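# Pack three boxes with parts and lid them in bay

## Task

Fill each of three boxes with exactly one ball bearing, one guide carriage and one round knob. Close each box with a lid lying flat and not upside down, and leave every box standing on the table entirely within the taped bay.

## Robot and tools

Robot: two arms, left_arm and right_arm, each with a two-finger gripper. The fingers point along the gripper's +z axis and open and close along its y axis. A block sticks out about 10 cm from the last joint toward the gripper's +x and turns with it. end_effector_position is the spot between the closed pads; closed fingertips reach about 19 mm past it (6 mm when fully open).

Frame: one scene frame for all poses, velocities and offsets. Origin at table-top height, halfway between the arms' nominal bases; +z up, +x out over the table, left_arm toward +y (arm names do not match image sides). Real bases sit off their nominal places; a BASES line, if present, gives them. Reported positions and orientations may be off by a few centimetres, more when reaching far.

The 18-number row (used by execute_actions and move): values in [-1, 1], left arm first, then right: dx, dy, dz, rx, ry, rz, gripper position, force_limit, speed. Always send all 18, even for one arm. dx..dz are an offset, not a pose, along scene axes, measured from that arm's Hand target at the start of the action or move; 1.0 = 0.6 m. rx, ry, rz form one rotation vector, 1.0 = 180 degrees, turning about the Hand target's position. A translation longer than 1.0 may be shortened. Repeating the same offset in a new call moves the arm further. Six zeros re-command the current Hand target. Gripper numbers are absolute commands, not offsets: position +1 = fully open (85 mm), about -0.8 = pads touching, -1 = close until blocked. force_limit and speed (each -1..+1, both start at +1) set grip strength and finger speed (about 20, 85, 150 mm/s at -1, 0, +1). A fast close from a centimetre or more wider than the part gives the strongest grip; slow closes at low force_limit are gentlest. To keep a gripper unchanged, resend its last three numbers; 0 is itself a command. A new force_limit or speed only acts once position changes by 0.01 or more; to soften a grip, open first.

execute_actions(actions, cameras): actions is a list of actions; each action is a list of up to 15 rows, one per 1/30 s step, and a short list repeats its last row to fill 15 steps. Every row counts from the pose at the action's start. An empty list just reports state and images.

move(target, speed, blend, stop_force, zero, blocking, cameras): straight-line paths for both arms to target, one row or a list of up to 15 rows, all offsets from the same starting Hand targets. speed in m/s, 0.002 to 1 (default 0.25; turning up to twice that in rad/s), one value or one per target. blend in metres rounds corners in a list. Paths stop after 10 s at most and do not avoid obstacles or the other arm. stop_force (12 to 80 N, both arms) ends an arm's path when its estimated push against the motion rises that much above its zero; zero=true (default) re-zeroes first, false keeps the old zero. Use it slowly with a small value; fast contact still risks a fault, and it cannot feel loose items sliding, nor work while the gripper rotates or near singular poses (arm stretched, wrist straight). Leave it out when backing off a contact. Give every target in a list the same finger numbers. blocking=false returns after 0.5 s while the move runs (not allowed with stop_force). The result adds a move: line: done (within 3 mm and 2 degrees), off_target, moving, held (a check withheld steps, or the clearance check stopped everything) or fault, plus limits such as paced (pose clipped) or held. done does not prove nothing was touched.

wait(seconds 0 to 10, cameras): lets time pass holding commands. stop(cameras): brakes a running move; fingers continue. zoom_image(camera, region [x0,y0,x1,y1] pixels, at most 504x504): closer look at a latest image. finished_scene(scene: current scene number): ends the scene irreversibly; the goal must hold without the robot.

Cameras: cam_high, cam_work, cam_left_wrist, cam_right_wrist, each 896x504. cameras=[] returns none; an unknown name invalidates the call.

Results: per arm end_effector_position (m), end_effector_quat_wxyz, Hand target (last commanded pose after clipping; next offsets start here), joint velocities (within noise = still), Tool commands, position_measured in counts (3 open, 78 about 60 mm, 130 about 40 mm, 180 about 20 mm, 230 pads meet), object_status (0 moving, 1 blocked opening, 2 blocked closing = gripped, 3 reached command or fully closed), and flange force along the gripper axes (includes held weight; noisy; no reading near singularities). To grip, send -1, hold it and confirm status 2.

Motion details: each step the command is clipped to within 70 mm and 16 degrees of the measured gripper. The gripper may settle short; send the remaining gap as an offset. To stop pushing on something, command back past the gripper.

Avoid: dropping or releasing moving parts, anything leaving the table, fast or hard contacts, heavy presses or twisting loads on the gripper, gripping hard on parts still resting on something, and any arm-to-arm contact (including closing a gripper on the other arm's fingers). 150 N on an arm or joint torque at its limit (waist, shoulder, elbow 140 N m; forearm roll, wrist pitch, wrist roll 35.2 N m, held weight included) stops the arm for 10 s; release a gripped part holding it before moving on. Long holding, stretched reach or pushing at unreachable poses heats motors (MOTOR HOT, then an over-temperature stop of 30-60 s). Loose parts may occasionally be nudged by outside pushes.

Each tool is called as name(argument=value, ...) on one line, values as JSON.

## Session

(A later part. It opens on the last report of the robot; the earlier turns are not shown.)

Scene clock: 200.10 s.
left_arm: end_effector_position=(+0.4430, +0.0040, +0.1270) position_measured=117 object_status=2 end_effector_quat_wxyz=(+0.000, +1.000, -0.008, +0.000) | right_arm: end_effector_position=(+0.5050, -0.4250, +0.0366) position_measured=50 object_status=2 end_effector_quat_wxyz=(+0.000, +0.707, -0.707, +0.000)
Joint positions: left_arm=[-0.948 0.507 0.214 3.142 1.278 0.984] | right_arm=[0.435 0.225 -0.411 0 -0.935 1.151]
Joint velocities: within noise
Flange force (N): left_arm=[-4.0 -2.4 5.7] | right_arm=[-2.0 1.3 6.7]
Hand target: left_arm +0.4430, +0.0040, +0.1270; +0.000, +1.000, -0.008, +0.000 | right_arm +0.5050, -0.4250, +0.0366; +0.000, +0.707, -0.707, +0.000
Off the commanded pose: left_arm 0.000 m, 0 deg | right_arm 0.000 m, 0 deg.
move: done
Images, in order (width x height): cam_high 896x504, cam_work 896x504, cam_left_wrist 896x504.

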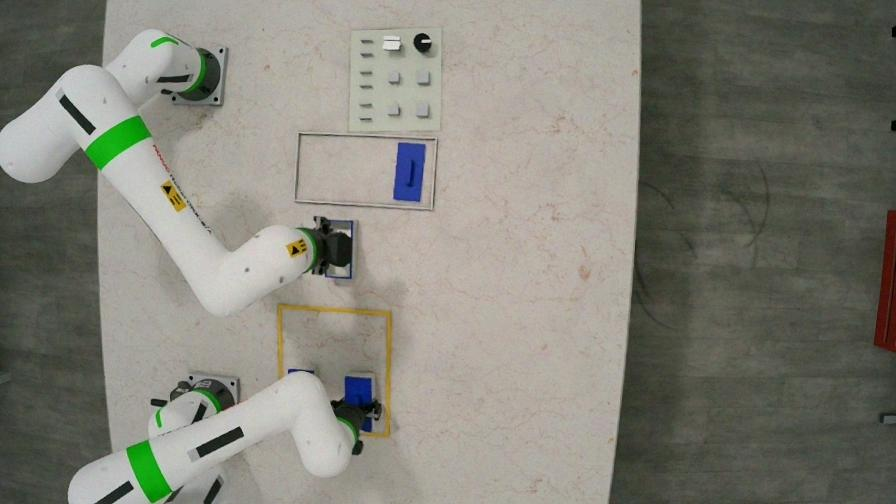

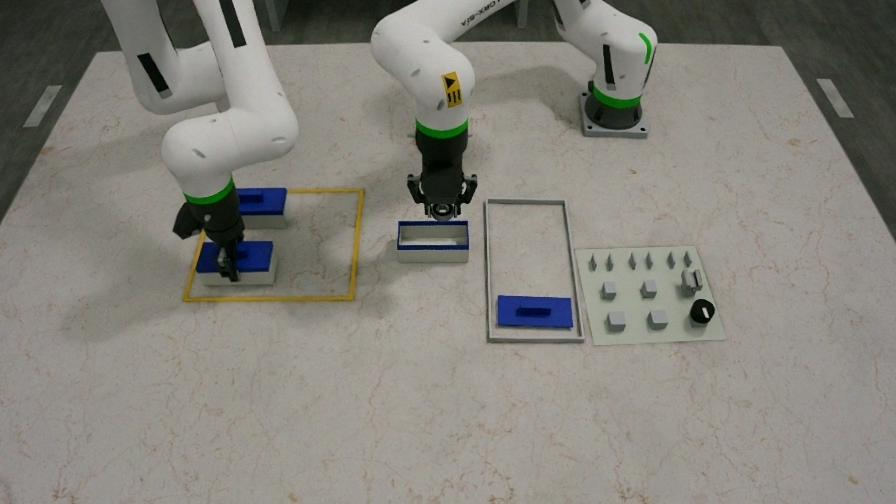

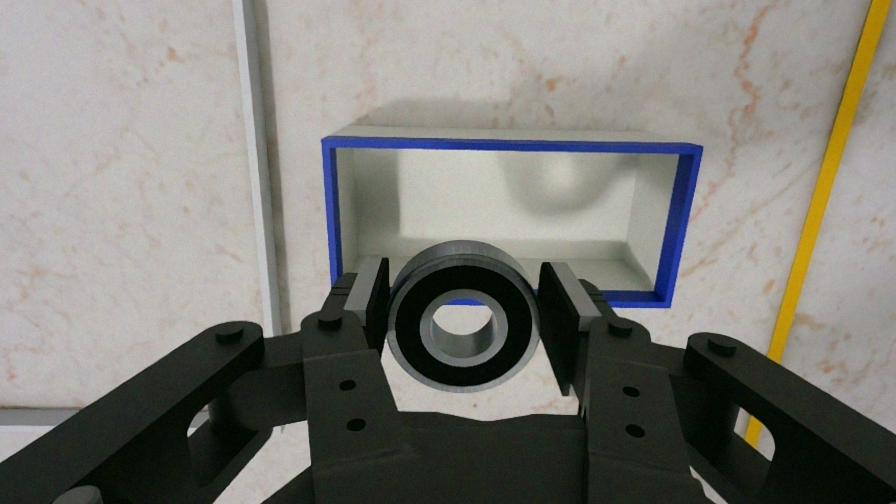

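move(target=[[0.0193,-0.0017,0,0,0,0.0025,-1,-0.4,-1,0,0.013,-0.006,0,0,0,-1,-1,-1],[0.0193,-0.0017,0,0,0,0.0025,-1,-0.4,-1,0,0.013,-0.006,0,0,0,1,-1,-1],[0.0193,-0.0017,-0.1367,0,0,0.0025,-1,-0.4,-1,0,0.013,0.2,0,0,0,1,-1,-1]], speed=[0.03,0.1,0.1], cameras=["cam_left_wrist","cam_work","cam_high"])

move(target=[[0,0,-0.05,0,0,0,-1,-0.4,-1,0,0,0,0,0,0,1,-1,-1]], speed=0.015, stop_force=12, cameras=["cam_left_wrist"])

Scene clock: 204.00 s.
left_arm: end_effector_position=(+0.4546, +0.0030, +0.0450) position_measured=117 object_status=2 end_effector_quat_wxyz=(+0.000, +1.000, -0.004, +0.000) | right_arm: end_effector_position=(+0.5050, -0.4172, +0.1565) position_measured=3 object_status=3 end_effector_quat_wxyz=(+0.000, +0.707, -0.707, +0.000)
Joint positions: left_arm=[-0.933 0.601 0.155 3.142 1.124 0.977] | right_arm=[0.451 0.082 -0.261 0 -1.228 1.135]
Joint velocities: within noise
Flange force (N): left_arm=[-3.4 -1.3 4.6] | right_arm=[-1.9 2.4 2.5]
Hand target: left_arm +0.4546, +0.0030, +0.0450; +0.000, +1.000, -0.004, +0.000 | right_arm +0.5050, -0.4172, +0.1566; +0.000, +0.707, -0.707, +0.000
Off the commanded pose: left_arm 0.000 m, 0 deg | right_arm 0.000 m, 0 deg.
move: done
Images, in order (width x height): cam_high 896x504, cam_work 896x504, cam_left_wrist 896x504.

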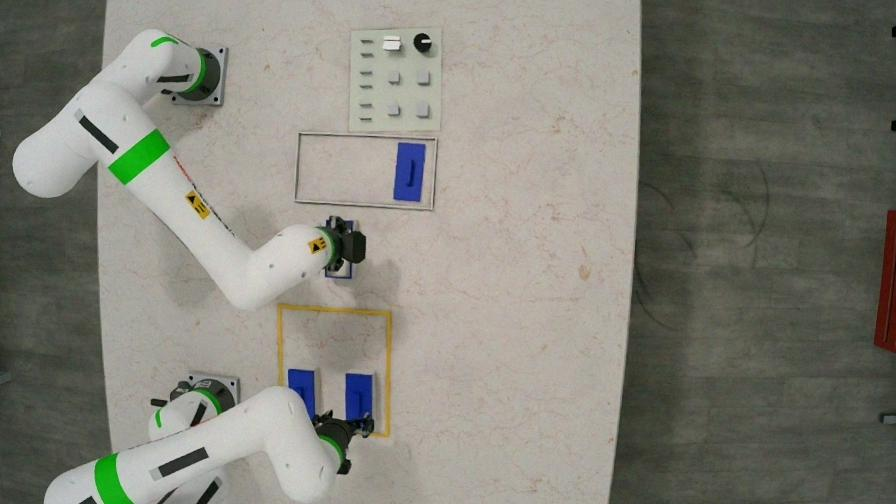

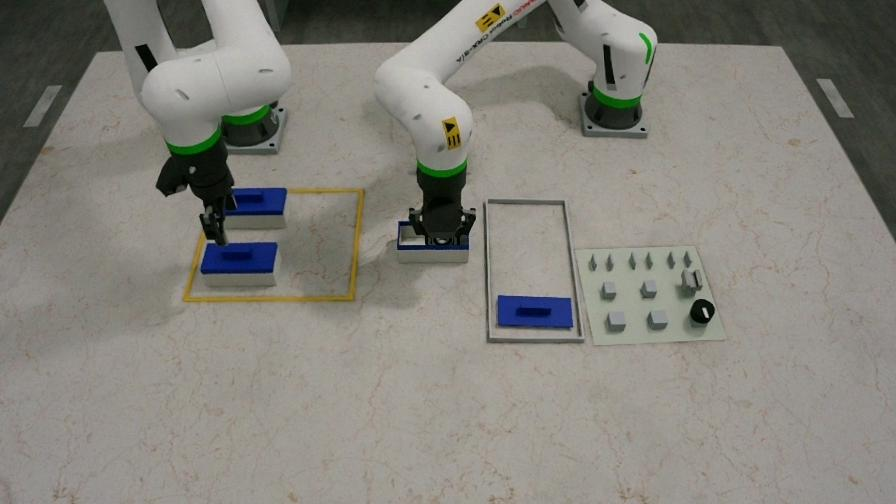

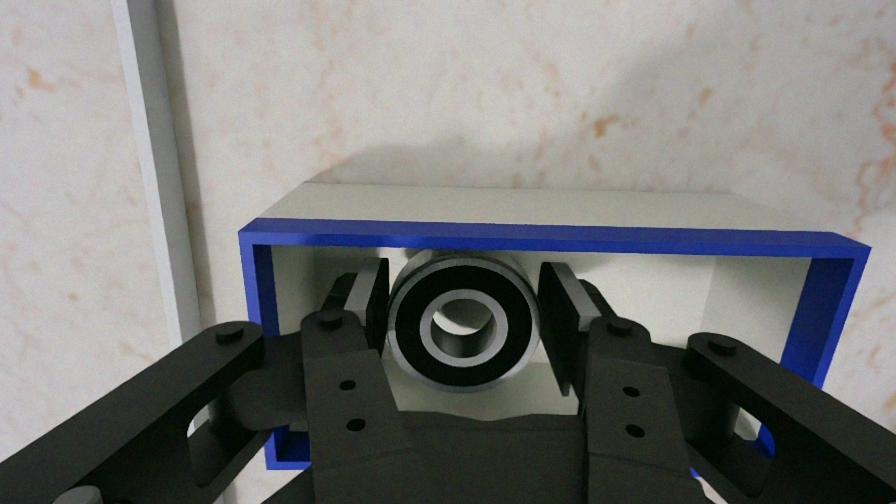

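Scene clock: 205.87 s.
left_arm: end_effector_position=(+0.4547, +0.0030, +0.0262) position_measured=117 object_status=2 end_effector_quat_wxyz=(+0.000, +1.000, -0.004, +0.000) | right_arm: end_effector_position=(+0.5050, -0.4172, +0.1566) position_measured=3 object_status=3 end_effector_quat_wxyz=(+0.000, +0.707, -0.707, +0.000)
Joint positions: left_arm=[-0.933 0.622 0.14 3.142 1.087 0.977] | right_arm=[0.451 0.082 -0.261 0 -1.228 1.135]
Joint velocities: within noise
Flange force (N): left_arm=[-9.5 -2.6 -18.9] | right_arm=[-2.0 1.6 2.9]
Hand target: left_arm +0.4547, +0.0030, +0.0262; +0.000, +1.000, -0.004, +0.000 (not the last commanded pose) | right_arm +0.5050, -0.4172, +0.1566; +0.000, +0.707, -0.707, +0.000
Off the commanded pose: left_arm 0.011 m, 0 deg | right_arm 0.000 m, 0 deg.
move: contact (left_arm)
Images, in order (width x height): cam_left_wrist 896x504.

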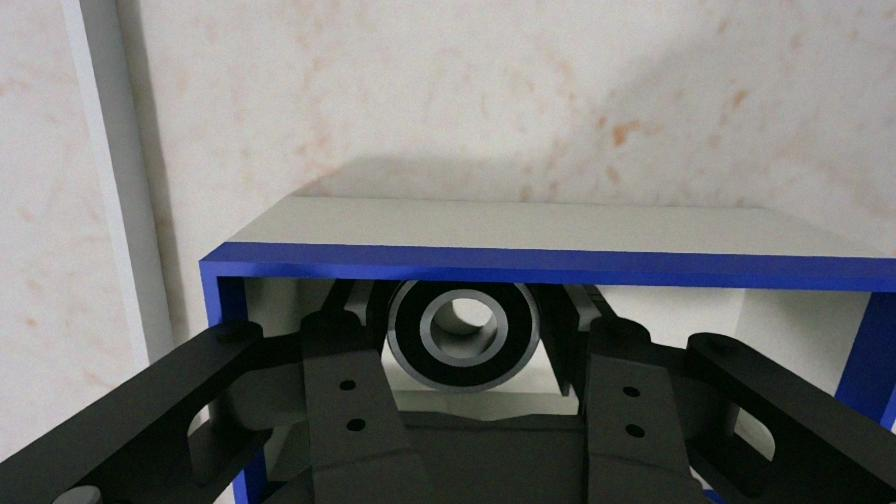

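move(target=[[0,0,0.001,0,0,0,-1,-0.4,-1,0,0,0,0,0,0,1,-1,-1],[0,0,0.001,0,0,0,0.2,-0.4,-1,0,0,0,0,0,0,1,-1,-1],[0,0,0.098,0,0,0,0.2,-0.4,-1,0,0,0.189,0,0,0,1,-1,-1],[-0.0005,-0.0667,0.098,0,0,0,-0.9,-0.4,1,-0.1867,-0.088,0.189,0,0,0,1,-1,-1],[-0.0005,-0.0667,0.0113,0,0,0,-0.9,-0.4,1,-0.1867,-0.088,0.189,0,0,0,1,-1,-1]], speed=[0.02,0.02,0.12,0.15,0.1], cameras=[])

move(target=[0.0005,0.0625,0,0,0,0,-0.9,-0.4,1,0,0,0,0,0,0,1,-1,-1], speed=0.025, stop_force=12, cameras=["cam_left_wrist"])

move(target=[[0,-0.01,0,0,0,0,-0.9,-0.4,1,0,0,0,0,0,0,1,-1,-1],[-0.018,-0.025,0.13,0,0,0,-0.9,-0.4,1,0,0,0,0,0,0,1,-1,-1]], speed=0.12, cameras=["cam_left_wrist"])

Scene clock: 212.27 s.
left_arm: end_effector_position=(+0.4544, -0.0371, +0.0330) position_measured=233 object_status=3 end_effector_quat_wxyz=(+0.000, +1.000, -0.004, +0.000) | right_arm: end_effector_position=(+0.3930, -0.4700, +0.2700) position_measured=3 object_status=3 end_effector_quat_wxyz=(+0.000, +0.707, -0.707, +0.000)
Joint positions: left_arm=[-0.968 0.68 0.252 3.142 1.142 1.011] | right_arm=[0.45 -0.284 -0.322 0 -1.534 1.136]
Joint velocities: within noise
Flange force (N): left_arm=[-4.8 -2.3 3.7] | right_arm=[-2.8 0.5 2.4]
Hand target: left_arm +0.4544, -0.0371, +0.0330; +0.000, +1.000, -0.004, +0.000 | right_arm +0.3930, -0.4700, +0.2700; +0.000, +0.707, -0.707, +0.000
Off the commanded pose: left_arm 0.000 m, 0 deg | right_arm 0.000 m, 0 deg.
move: done
No camera images: "cameras" was empty.

Scene clock: 214.47 s.
left_arm: end_effector_position=(+0.4547, +0.0004, +0.0330) position_measured=233 object_status=3 end_effector_quat_wxyz=(+0.000, +1.000, -0.004, +0.000) | right_arm: end_effector_position=(+0.3930, -0.4700, +0.2700) position_measured=3 object_status=3 end_effector_quat_wxyz=(+0.000, +0.707, -0.707, +0.000)
Joint positions: left_arm=[-0.935 0.619 0.151 3.142 1.103 0.979] | right_arm=[0.45 -0.284 -0.322 0 -1.534 1.136]
Joint velocities: within noise
Flange force (N): left_arm=[-3.7 -1.8 3.9] | right_arm=[-2.9 -0.2 2.7]
Hand target: left_arm +0.4547, +0.0004, +0.0330; +0.000, +1.000, -0.004, +0.000 | right_arm +0.3930, -0.4700, +0.2700; +0.000, +0.707, -0.707, +0.000
Off the commanded pose: left_arm 0.000 m, 0 deg | right_arm 0.000 m, 0 deg.
move: done
Images, in order (width x height): cam_left_wrist 896x504.

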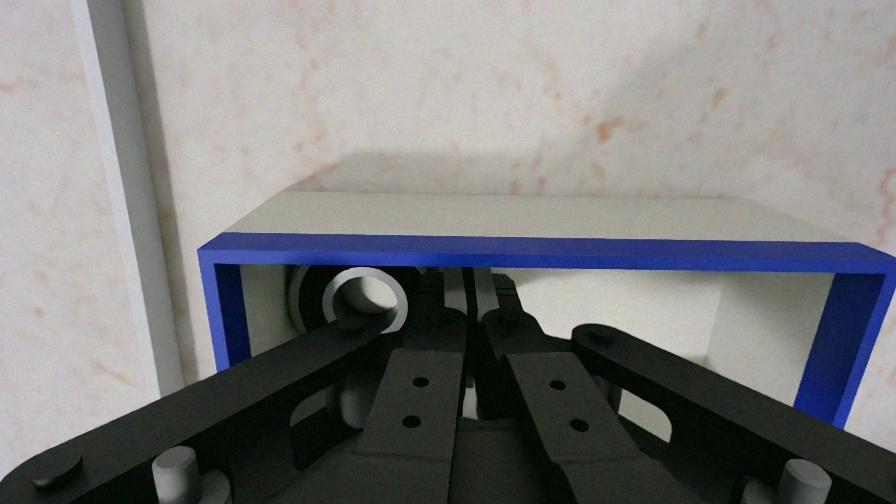

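Scene clock: 215.60 s.
left_arm: end_effector_position=(+0.4439, -0.0145, +0.1110) position_measured=233 object_status=3 end_effector_quat_wxyz=(+0.000, +1.000, -0.004, +0.000) | right_arm: end_effector_position=(+0.3930, -0.4700, +0.2700) position_measured=3 object_status=3 end_effector_quat_wxyz=(+0.000, +0.707, -0.707, +0.000)
Joint positions: left_arm=[-0.963 0.553 0.244 3.142 1.261 1.007] | right_arm=[0.45 -0.284 -0.322 0 -1.534 1.136]
Joint velocities: within noise
Flange force (N): left_arm=[-3.5 -2.0 4.0] | right_arm=[-2.6 -0.6 2.9]
Hand target: left_arm +0.4439, -0.0146, +0.1110; +0.000, +1.000, -0.004, +0.000 | right_arm +0.3930, -0.4700, +0.2700; +0.000, +0.707, -0.707, +0.000
Off the commanded pose: left_arm 0.000 m, 0 deg | right_arm 0.000 m, 0 deg.
move: done
Images, in order (width x height): cam_left_wrist 896x504.

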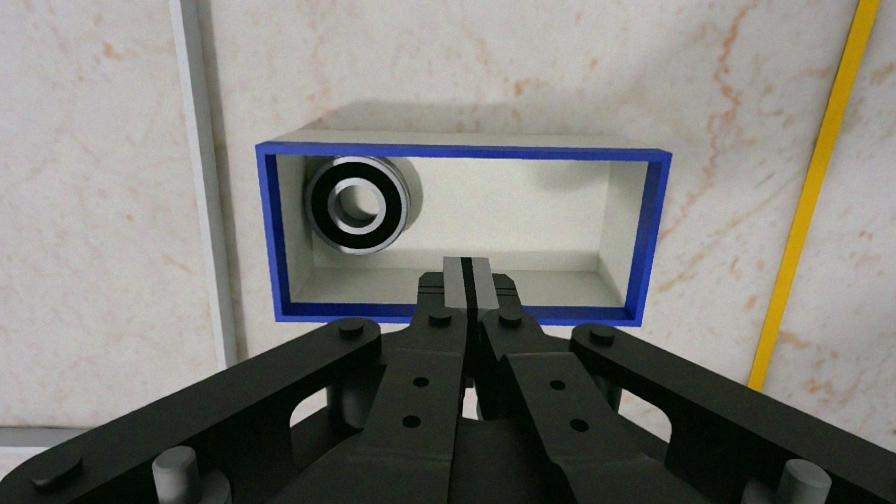

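move(target=[[0,0,0.215,0,0,0.0025,-0.9,-0.4,1,0,0,0,0,0,0,1,-1,-1],[0.2068,0.8758,0.19,0,0,0.0025,-0.9,-0.4,1,0,0,0,0,0,0,1,-1,-1],[0.2068,0.8758,0.0317,0,0,0.0025,0.3,-0.4,1,0,0,0,0,0,0,1,-1,-1]], blend=[0.04,0.04,0], speed=0.4, cameras=["cam_left_wrist","cam_high"])

Scene clock: 219.97 s.
left_arm: end_effector_position=(+0.5680, +0.5109, +0.1300) position_measured=91 object_status=0 end_effector_quat_wxyz=(+0.000, +1.000, +0.000, +0.000) | right_arm: end_effector_position=(+0.3930, -0.4700, +0.2700) position_measured=3 object_status=3 end_effector_quat_wxyz=(+0.000, +0.707, -0.707, +0.000)
Joint positions: left_arm=[-0.067 0.369 0.026 3.142 1.227 0.119] | right_arm=[0.45 -0.284 -0.322 0 -1.534 1.136]
Joint velocities: within noise
Flange force (N): left_arm=[-2.6 2.1 4.0] | right_arm=[-2.7 0.4 3.0]
Hand target: left_arm +0.5680, +0.5109, +0.1300; +0.000, +1.000, +0.000, +0.000 | right_arm +0.3930, -0.4700, +0.2700; +0.000, +0.707, -0.707, +0.000
Off the commanded pose: left_arm 0.000 m, 0 deg | right_arm 0.000 m, 0 deg.
move: done
Images, in order (width x height): cam_high 896x504, cam_left_wrist 896x504.

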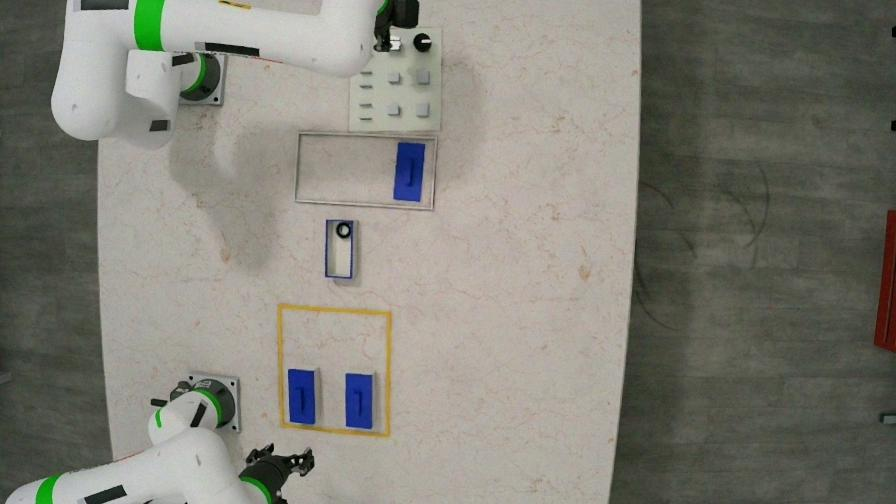

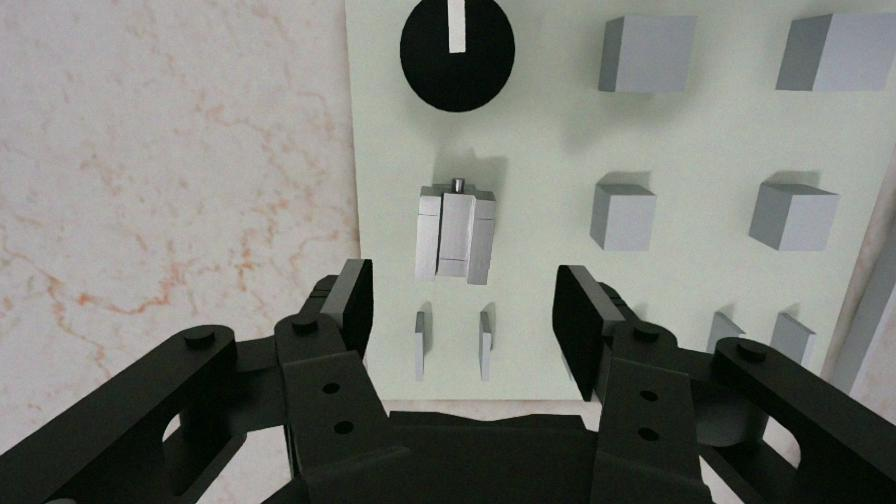

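move(target=[[0.0073,0,-0.05,0,0,-0.013,0.3,-0.4,1,0,0,0,0,0,0,1,-1,-1],[0.0073,0,-0.1233,0,0,-0.013,0.3,-0.4,1,0,0,0,0,0,0,1,-1,-1],[0.0073,0,-0.1233,0,0,-0.013,-1,-0.4,-1,0,0,0,0,0,0,1,-1,-1],[0.0073,0,0.1167,0,0,-0.013,-1,-0.4,-1,0,0,0,0,0,0,1,-1,-1]], speed=[0.25,0.12,0.1,0.25], cameras=["cam_left_wrist"])

Scene clock: 223.70 s.
left_arm: end_effector_position=(+0.5723, +0.5109, +0.2000) position_measured=149 object_status=2 end_effector_quat_wxyz=(+0.000, +1.000, -0.020, +0.000) | right_arm: end_effector_position=(+0.3930, -0.4700, +0.2700) position_measured=3 object_status=3 end_effector_quat_wxyz=(+0.000, +0.707, -0.707, +0.000)
Joint positions: left_arm=[-0.067 0.335 0.148 3.142 1.384 0.078] | right_arm=[0.45 -0.284 -0.322 0 -1.534 1.136]
Joint velocities: within noise
Flange force (N): left_arm=[-2.5 1.4 5.2] | right_arm=[-2.8 1.4 3.3]
Hand target: left_arm +0.5723, +0.5109, +0.2000; +0.000, +1.000, -0.020, +0.000 | right_arm +0.3930, -0.4700, +0.2700; +0.000, +0.707, -0.707, +0.000
Off the commanded pose: left_arm 0.000 m, 0 deg | right_arm 0.000 m, 0 deg.
move: done
Images, in order (width x height): cam_left_wrist 896x504.

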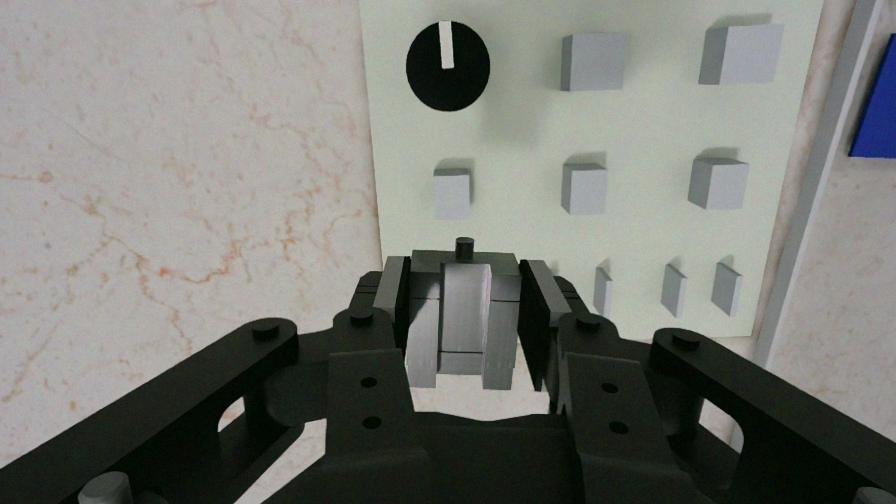

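move(target=[[-0.1922,-0.9265,0,0,0,0.0096,-1,-0.4,-1,0,0,0,0,0,0,1,-1,-1],[-0.1922,-0.9265,-0.1667,0,0,0.0096,-1,-0.4,-1,0,0,0,0,0,0,1,-1,-1]], speed=[0.4,0.2], blend=[0.03,0], cameras=["cam_left_wrist"])

move(target=[0,0,-0.0833,0,0,0,-1,-0.4,-1,0,0,0,0,0,0,1,-1,-1], speed=0.1, cameras=["cam_left_wrist"])

move(target=[0,0,-0.0617,0,0,0,-1,-0.4,-1,0,0,0,0,0,0,1,-1,-1], speed=0.013, stop_force=12, cameras=["cam_left_wrist"])

Scene clock: 226.40 s.
left_arm: end_effector_position=(+0.4570, -0.0450, +0.1000) position_measured=149 object_status=2 end_effector_quat_wxyz=(+0.000, +1.000, -0.005, +0.000) | right_arm: end_effector_position=(+0.3930, -0.4700, +0.2700) position_measured=3 object_status=3 end_effector_quat_wxyz=(+0.000, +0.707, -0.707, +0.000)
Joint positions: left_arm=[-0.97 0.638 0.351 3.142 1.283 1.011] | right_arm=[0.45 -0.284 -0.322 0 -1.534 1.136]
Joint velocities: within noise
Flange force (N): left_arm=[-3.9 -2.2 4.7] | right_arm=[-3.0 0.0 2.8]
Hand target: left_arm +0.4570, -0.0450, +0.1000; +0.000, +1.000, -0.005, +0.000 | right_arm +0.3930, -0.4700, +0.2700; +0.000, +0.707, -0.707, +0.000
Off the commanded pose: left_arm 0.000 m, 0 deg | right_arm 0.000 m, 0 deg.
move: done
Images, in order (width x height): cam_left_wrist 896x504.

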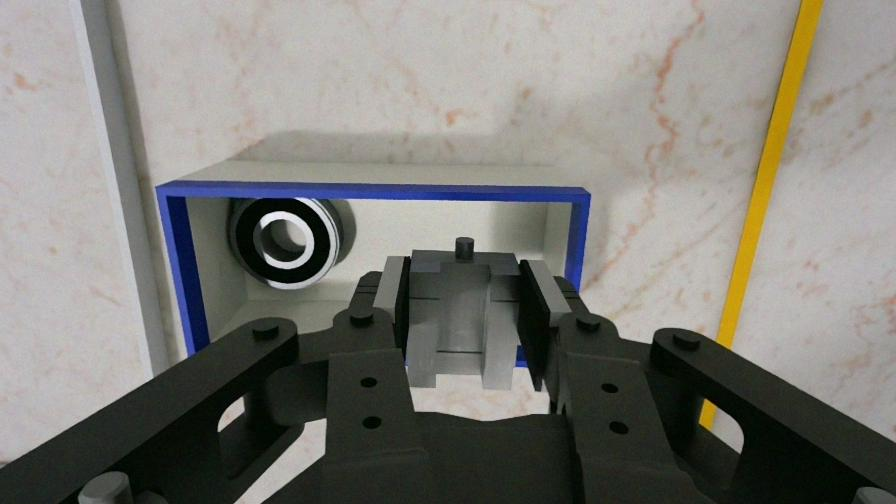

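Scene clock: 227.23 s.
left_arm: end_effector_position=(+0.4570, -0.0450, +0.0501) position_measured=149 object_status=2 end_effector_quat_wxyz=(+0.000, +1.000, -0.005, +0.000) | right_arm: end_effector_position=(+0.3930, -0.4700, +0.2700) position_measured=3 object_status=3 end_effector_quat_wxyz=(+0.000, +0.707, -0.707, +0.000)
Joint positions: left_arm=[-0.97 0.681 0.297 3.142 1.186 1.011] | right_arm=[0.45 -0.284 -0.322 0 -1.534 1.136]
Joint velocities: within noise
Flange force (N): left_arm=[-4.0 -2.3 4.9] | right_arm=[-1.7 0.4 3.2]
Hand target: left_arm +0.4570, -0.0450, +0.0500; +0.000, +1.000, -0.005, +0.000 | right_arm +0.3930, -0.4700, +0.2700; +0.000, +0.707, -0.707, +0.000
Off the commanded pose: left_arm 0.000 m, 0 deg | right_arm 0.000 m, 0 deg.
move: done
Images, in order (width x height): cam_left_wrist 896x504.

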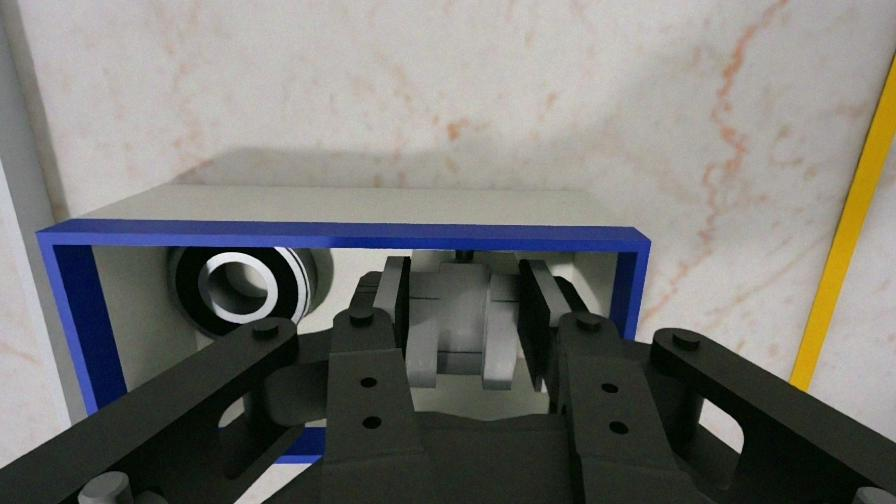

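Scene clock: 229.07 s.
left_arm: end_effector_position=(+0.4571, -0.0450, +0.0339) position_measured=149 object_status=2 end_effector_quat_wxyz=(+0.001, +1.000, -0.005, +0.000) | right_arm: end_effector_position=(+0.3930, -0.4700, +0.2700) position_measured=3 object_status=3 end_effector_quat_wxyz=(+0.000, +0.707, -0.707, +0.000)
Joint positions: left_arm=[-0.97 0.697 0.282 3.142 1.155 1.011] | right_arm=[0.45 -0.284 -0.322 0 -1.534 1.136]
Joint velocities: within noise
Flange force (N): left_arm=[-4.0 -6.3 -15.9] | right_arm=[-2.3 0.9 2.9]
Hand target: left_arm +0.4571, -0.0450, +0.0339; +0.000, +1.000, -0.005, +0.000 (not the last commanded pose) | right_arm +0.3930, -0.4700, +0.2700; +0.000, +0.707, -0.707, +0.000
Off the commanded pose: left_arm 0.021 m, 0 deg | right_arm 0.000 m, 0 deg.
move: contact (left_arm)
Images, in order (width x height): cam_left_wrist 896x504.

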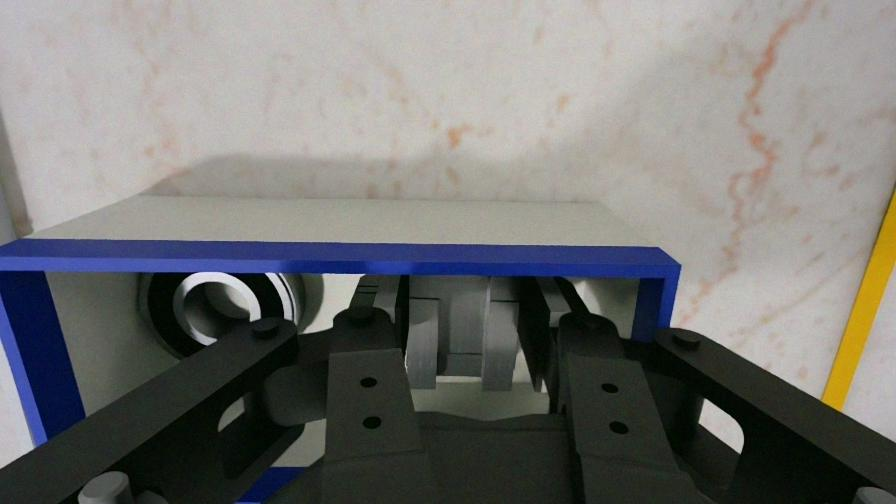

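move(target=[[0,0,0.0017,0,0,0,-1,-0.4,-1,0,0,0,0,0,0,1,-1,-1],[0,0,0.0017,0,0,0,-0.05,-0.4,-1,0,0,0,0,0,0,1,-1,-1],[0,0,0.15,0,0,0,-0.05,-0.4,-1,0,0,0,0,0,0,1,-1,-1],[-0.015,0.09,0.15,0,0,0,-0.9,-0.4,1,0,0,0,0,0,0,1,-1,-1],[-0.015,0.09,0.005,0,0,0,-0.9,-0.4,1,0,0,0,0,0,0,1,-1,-1]], speed=[0.05,0.05,0.2,0.25,0.12], cameras=["cam_left_wrist"])

move(target=[-0.0013,-0.095,0,0,0,0,-0.9,-0.4,1,0,0,0,0,0,0,1,-1,-1], speed=0.025, stop_force=12, cameras=["cam_left_wrist"])

move(target=[[0,0.0167,0,0,0,0,-0.9,-0.4,1,0,0,0,0,0,0,1,-1,-1],[0,0.0167,0.127,0,0,0,-0.9,-0.4,1,0,0,0,0,0,0,1,-1,-1],[-0.0167,0.0667,0.127,0,0,0,-0.9,-0.4,1,0,0,0,0,0,0,1,-1,-1]], speed=[0.1,0.25,0.25], cameras=["cam_left_wrist"])

Scene clock: 233.57 s.
left_arm: end_effector_position=(+0.4480, +0.0089, +0.0369) position_measured=233 object_status=3 end_effector_quat_wxyz=(+0.001, +1.000, -0.005, +0.000) | right_arm: end_effector_position=(+0.3930, -0.4700, +0.2700) position_measured=3 object_status=3 end_effector_quat_wxyz=(+0.000, +0.707, -0.707, +0.000)
Joint positions: left_arm=[-0.937 0.59 0.116 3.142 1.096 0.978] | right_arm=[0.45 -0.284 -0.322 0 -1.534 1.136]
Joint velocities: within noise
Flange force (N): left_arm=[-4.4 -2.1 2.4] | right_arm=[-3.3 1.2 2.6]
Hand target: left_arm +0.4481, +0.0090, +0.0369; +0.000, +1.000, -0.005, +0.000 | right_arm +0.3930, -0.4700, +0.2700; +0.000, +0.707, -0.707, +0.000
Off the commanded pose: left_arm 0.000 m, 0 deg | right_arm 0.000 m, 0 deg.
move: done
Images, in order (width x height): cam_left_wrist 896x504.

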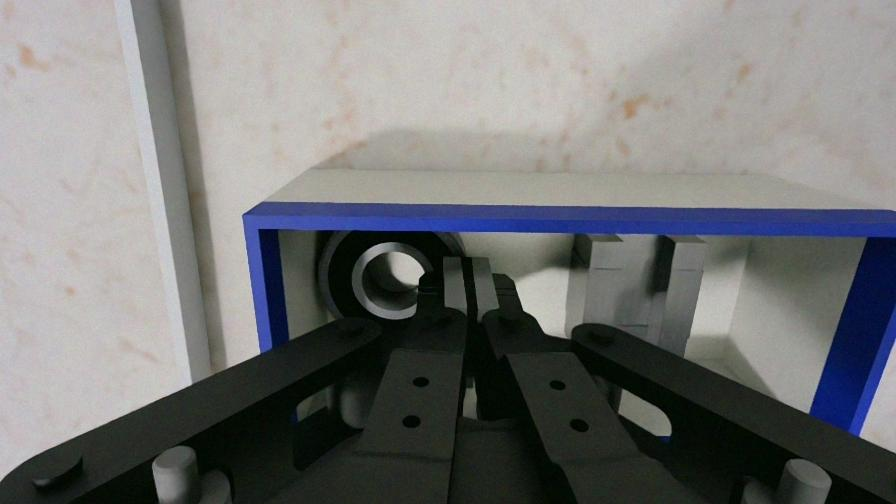

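Scene clock: 236.53 s.
left_arm: end_effector_position=(+0.4473, -0.0480, +0.0369) position_measured=233 object_status=3 end_effector_quat_wxyz=(+0.000, +1.000, -0.005, +0.000) | right_arm: end_effector_position=(+0.3930, -0.4700, +0.2700) position_measured=3 object_status=3 end_effector_quat_wxyz=(+0.000, +0.707, -0.707, +0.000)
Joint positions: left_arm=[-0.986 0.683 0.268 3.142 1.154 1.027] | right_arm=[0.45 -0.284 -0.322 0 -1.534 1.136]
Joint velocities: within noise
Flange force (N): left_arm=[-4.0 -6.5 -2.4] | right_arm=[-2.5 0.2 2.9]
Hand target: left_arm +0.4473, -0.0480, +0.0369; +0.000, +1.000, -0.005, +0.000 | right_arm +0.3930, -0.4700, +0.2700; +0.000, +0.707, -0.707, +0.000
Off the commanded pose: left_arm 0.000 m, 0 deg | right_arm 0.000 m, 0 deg.
move: done
Images, in order (width x height): cam_left_wrist 896x504.

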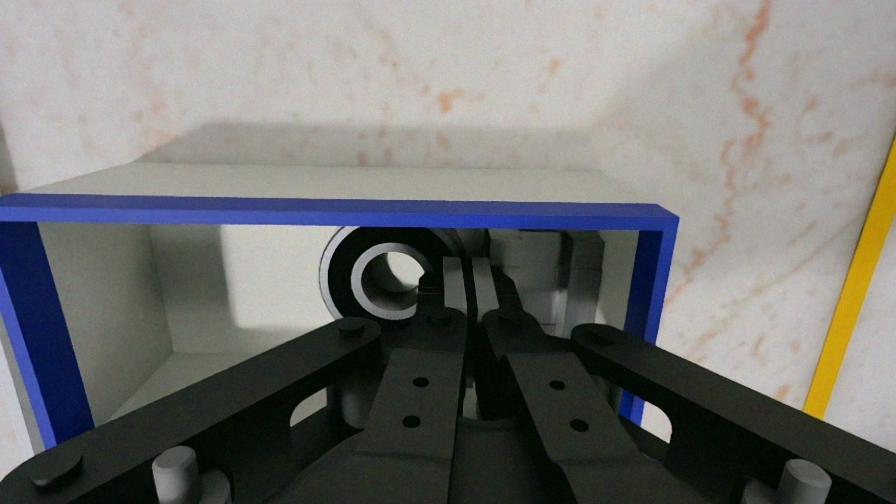

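Scene clock: 237.67 s.
left_arm: end_effector_position=(+0.4372, -0.0080, +0.1131) position_measured=233 object_status=3 end_effector_quat_wxyz=(+0.001, +1.000, -0.005, +0.000) | right_arm: end_effector_position=(+0.3930, -0.4700, +0.2700) position_measured=3 object_status=3 end_effector_quat_wxyz=(+0.000, +0.707, -0.707, +0.000)
Joint positions: left_arm=[-0.967 0.528 0.212 3.142 1.254 1.007] | right_arm=[0.45 -0.284 -0.322 0 -1.534 1.136]
Joint velocities: within noise
Flange force (N): left_arm=[-0.9 0.8 3.2] | right_arm=[-3.4 0.1 2.8]
Hand target: left_arm +0.4373, -0.0080, +0.1131; +0.000, +1.000, -0.005, +0.000 | right_arm +0.3930, -0.4700, +0.2700; +0.000, +0.707, -0.707, +0.000
Off the commanded pose: left_arm 0.000 m, 0 deg | right_arm 0.000 m, 0 deg.
move: done
Images, in order (width x height): cam_left_wrist 896x504.

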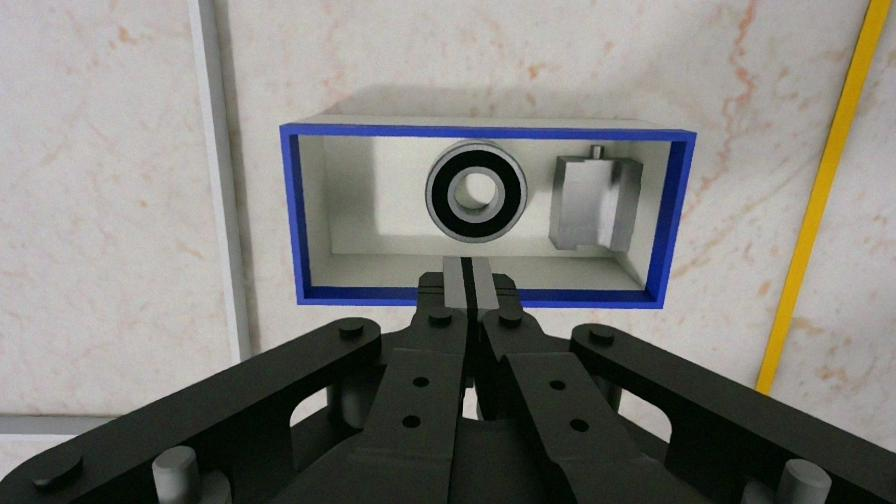

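move(target=[[0.0395,-0.03,0,0,0,0,-0.9,-0.4,1,0,0,0,0,0,0,1,-1,-1],[0.0395,-0.03,-0.1187,0,0,0,-0.9,-0.4,1,0,0,0,0,0,0,1,-1,-1]], speed=[0.2,0.12], cameras=["cam_left_wrist"])

move(target=[0,0,-0.0105,0,0,0,-0.9,-0.4,1,0,0,0,0,0,0,1,-1,-1], speed=0.01, stop_force=12, cameras=["cam_left_wrist"])

Scene clock: 240.23 s.
left_arm: end_effector_position=(+0.4609, -0.0260, +0.0419) position_measured=233 object_status=3 end_effector_quat_wxyz=(+0.001, +1.000, -0.005, +0.000) | right_arm: end_effector_position=(+0.3930, -0.4700, +0.2700) position_measured=3 object_status=3 end_effector_quat_wxyz=(+0.000, +0.707, -0.707, +0.000)
Joint positions: left_arm=[-0.95 0.662 0.246 3.142 1.153 0.991] | right_arm=[0.45 -0.284 -0.322 0 -1.534 1.136]
Joint velocities: within noise
Flange force (N): left_arm=[-3.8 -1.9 3.9] | right_arm=[-2.4 0.9 3.0]
Hand target: left_arm +0.4610, -0.0260, +0.0419; +0.000, +1.000, -0.005, +0.000 | right_arm +0.3930, -0.4700, +0.2700; +0.000, +0.707, -0.707, +0.000
Off the commanded pose: left_arm 0.000 m, 0 deg | right_arm 0.000 m, 0 deg.
move: done
Images, in order (width x height): cam_left_wrist 896x504.

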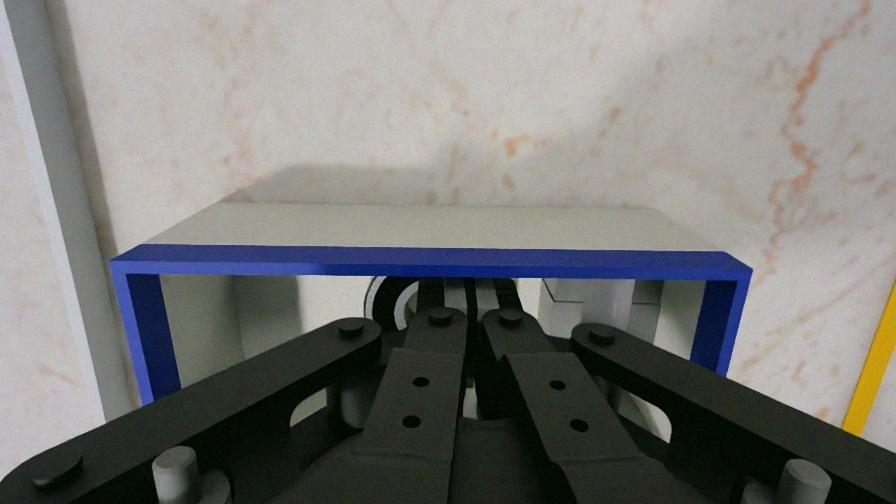

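Scene clock: 241.40 s.
left_arm: end_effector_position=(+0.4611, -0.0260, +0.0365) position_measured=233 object_status=3 end_effector_quat_wxyz=(+0.001, +1.000, -0.005, +0.000) | right_arm: end_effector_position=(+0.3930, -0.4700, +0.2700) position_measured=3 object_status=3 end_effector_quat_wxyz=(+0.000, +0.707, -0.707, +0.000)
Joint positions: left_arm=[-0.95 0.668 0.241 3.142 1.143 0.991] | right_arm=[0.45 -0.284 -0.322 0 -1.534 1.136]
Joint velocities: within noise
Flange force (N): left_arm=[-6.6 -2.7 -14.2] | right_arm=[-2.7 0.2 3.3]
Hand target: left_arm +0.4610, -0.0261, +0.0365; +0.001, +1.000, -0.005, +0.000 (not the last commanded pose) | right_arm +0.3930, -0.4700, +0.2700; +0.000, +0.707, -0.707, +0.000
Off the commanded pose: left_arm 0.001 m, 0 deg | right_arm 0.000 m, 0 deg.
move: contact (left_arm)
Images, in order (width x height): cam_left_wrist 896x504.

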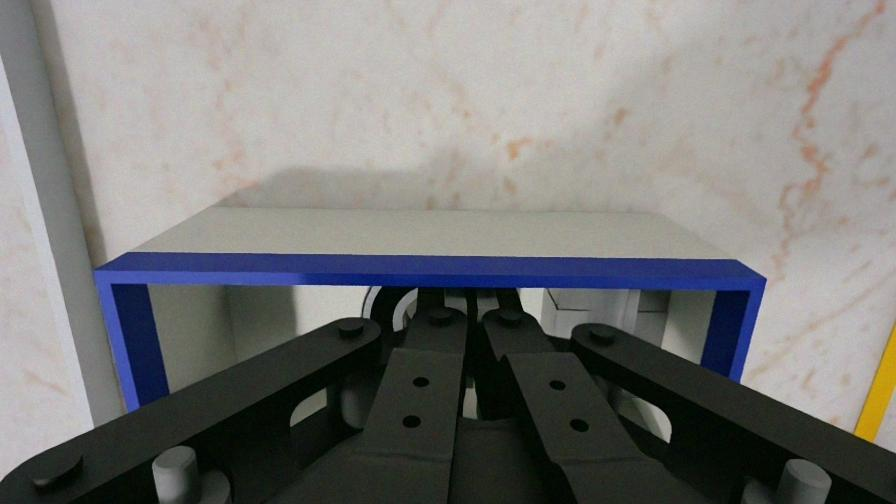

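move(target=[0.0006,0.06,0,0,0,0,-0.9,-0.4,1,0,0,0,0,0,0,1,-1,-1], speed=0.025, stop_force=12, cameras=["cam_left_wrist"])

move(target=[[0,0,0.05,0,0,0,-0.9,-0.4,1,0,0,0,0,0,0,1,-1,-1],[-0.0395,-0.01,0.127,0,0,0,-0.9,-0.4,1,0,0,0,0,0,0,1,-1,-1]], speed=[0.1,0.25], cameras=["cam_left_wrist"])

Scene clock: 243.83 s.
left_arm: end_effector_position=(+0.4614, +0.0099, +0.0365) position_measured=233 object_status=3 end_effector_quat_wxyz=(+0.001, +1.000, -0.005, +0.000) | right_arm: end_effector_position=(+0.3930, -0.4700, +0.2700) position_measured=3 object_status=3 end_effector_quat_wxyz=(+0.000, +0.707, -0.707, +0.000)
Joint positions: left_arm=[-0.918 0.61 0.147 3.142 1.107 0.959] | right_arm=[0.45 -0.284 -0.322 0 -1.534 1.136]
Joint velocities: within noise
Flange force (N): left_arm=[-4.1 1.5 -11.6] | right_arm=[-2.4 0.2 2.9]
Hand target: left_arm +0.4614, +0.0099, +0.0365; +0.001, +1.000, -0.005, +0.000 | right_arm +0.3930, -0.4700, +0.2700; +0.000, +0.707, -0.707, +0.000
Off the commanded pose: left_arm 0.000 m, 0 deg | right_arm 0.000 m, 0 deg.
move: done
Images, in order (width x height): cam_left_wrist 896x504.

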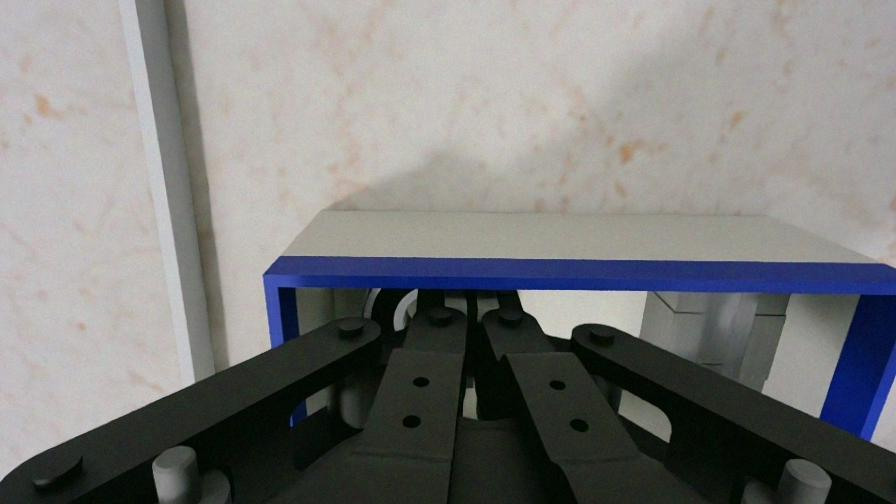

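Scene clock: 244.80 s.
left_arm: end_effector_position=(+0.4377, +0.0040, +0.1127) position_measured=233 object_status=3 end_effector_quat_wxyz=(+0.001, +1.000, -0.005, +0.000) | right_arm: end_effector_position=(+0.3930, -0.4700, +0.2700) position_measured=3 object_status=3 end_effector_quat_wxyz=(+0.000, +0.707, -0.707, +0.000)
Joint positions: left_arm=[-0.956 0.508 0.181 3.142 1.243 0.997] | right_arm=[0.45 -0.284 -0.322 0 -1.534 1.136]
Joint velocities: within noise
Flange force (N): left_arm=[-3.4 -1.6 4.6] | right_arm=[-2.4 0.1 2.7]
Hand target: left_arm +0.4377, +0.0039, +0.1127; +0.001, +1.000, -0.005, +0.000 | right_arm +0.3930, -0.4700, +0.2700; +0.000, +0.707, -0.707, +0.000
Off the commanded pose: left_arm 0.000 m, 0 deg | right_arm 0.000 m, 0 deg.
move: done
Images, in order (width x height): cam_left_wrist 896x504.

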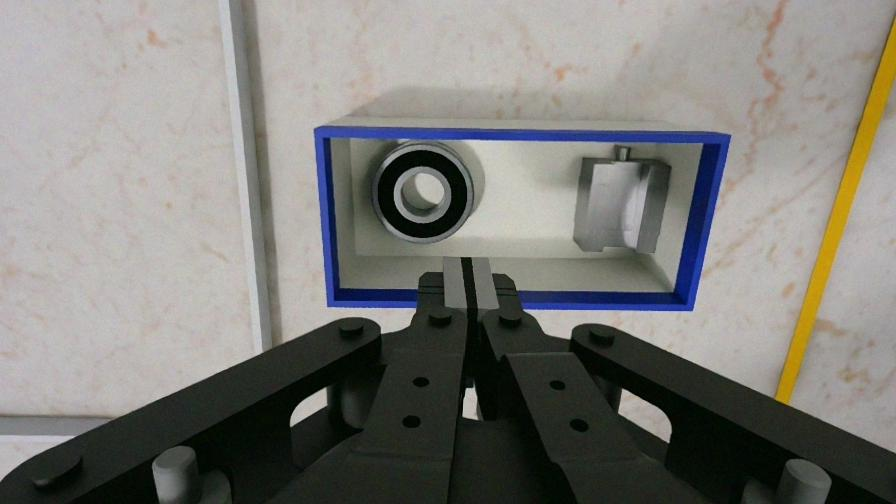

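move(target=[[0.0305,-0.0467,0,0,0,0,-0.9,-0.4,1,0,0,0,0,0,0,1,-1,-1],[0.0305,-0.0467,-0.1263,0,0,0,-0.9,-0.4,1,0,0,0,0,0,0,1,-1,-1]], speed=[0.2,0.12], cameras=[])

move(target=[0.0003,0.038,0,0,0,0,-0.9,-0.4,1,0,0,0,0,0,0,1,-1,-1], speed=0.025, stop_force=12, cameras=["cam_left_wrist"])

Scene clock: 246.57 s.
left_arm: end_effector_position=(+0.4560, -0.0241, +0.0370) position_measured=233 object_status=3 end_effector_quat_wxyz=(+0.001, +1.000, -0.005, +0.000) | right_arm: end_effector_position=(+0.3930, -0.4700, +0.2700) position_measured=3 object_status=3 end_effector_quat_wxyz=(+0.000, +0.707, -0.707, +0.000)
Joint positions: left_arm=[-0.955 0.656 0.223 3.142 1.136 0.996] | right_arm=[0.45 -0.284 -0.322 0 -1.534 1.136]
Joint velocities: within noise
Flange force (N): left_arm=[-3.5 -1.6 3.7] | right_arm=[-2.4 0.1 2.8]
Hand target: left_arm +0.4560, -0.0241, +0.0369; +0.001, +1.000, -0.005, +0.000 | right_arm +0.3930, -0.4700, +0.2700; +0.000, +0.707, -0.707, +0.000
Off the commanded pose: left_arm 0.000 m, 0 deg | right_arm 0.000 m, 0 deg.
move: done
No camera images: "cameras" was empty.

Scene clock: 248.17 s.
left_arm: end_effector_position=(+0.4562, -0.0013, +0.0369) position_measured=233 object_status=3 end_effector_quat_wxyz=(+0.001, +1.000, -0.005, +0.000) | right_arm: end_effector_position=(+0.3930, -0.4700, +0.2700) position_measured=3 object_status=3 end_effector_quat_wxyz=(+0.000, +0.707, -0.707, +0.000)
Joint positions: left_arm=[-0.935 0.619 0.162 3.142 1.113 0.976] | right_arm=[0.45 -0.284 -0.322 0 -1.534 1.136]
Joint velocities: within noise
Flange force (N): left_arm=[-4.6 -1.8 2.5] | right_arm=[-2.1 -0.6 3.2]
Hand target: left_arm +0.4562, -0.0013, +0.0369; +0.001, +1.000, -0.005, +0.000 | right_arm +0.3930, -0.4700, +0.2700; +0.000, +0.707, -0.707, +0.000
Off the commanded pose: left_arm 0.000 m, 0 deg | right_arm 0.000 m, 0 deg.
move: done
Images, in order (width x height): cam_left_wrist 896x504.

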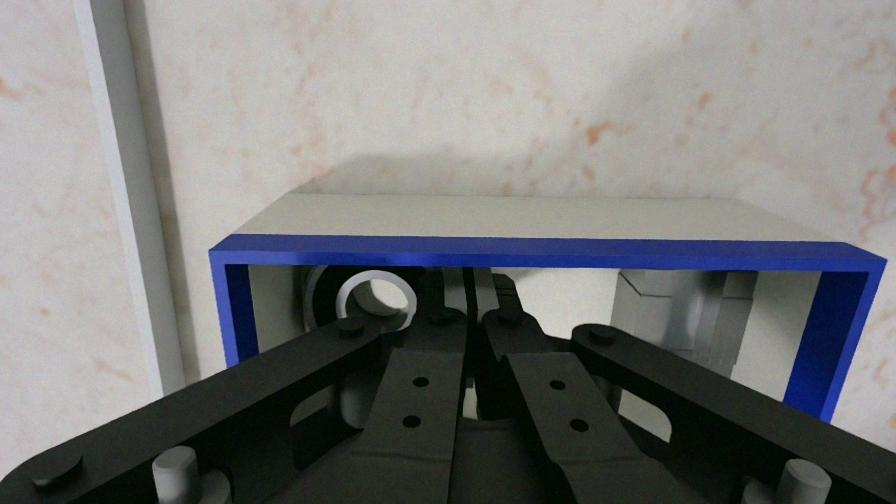

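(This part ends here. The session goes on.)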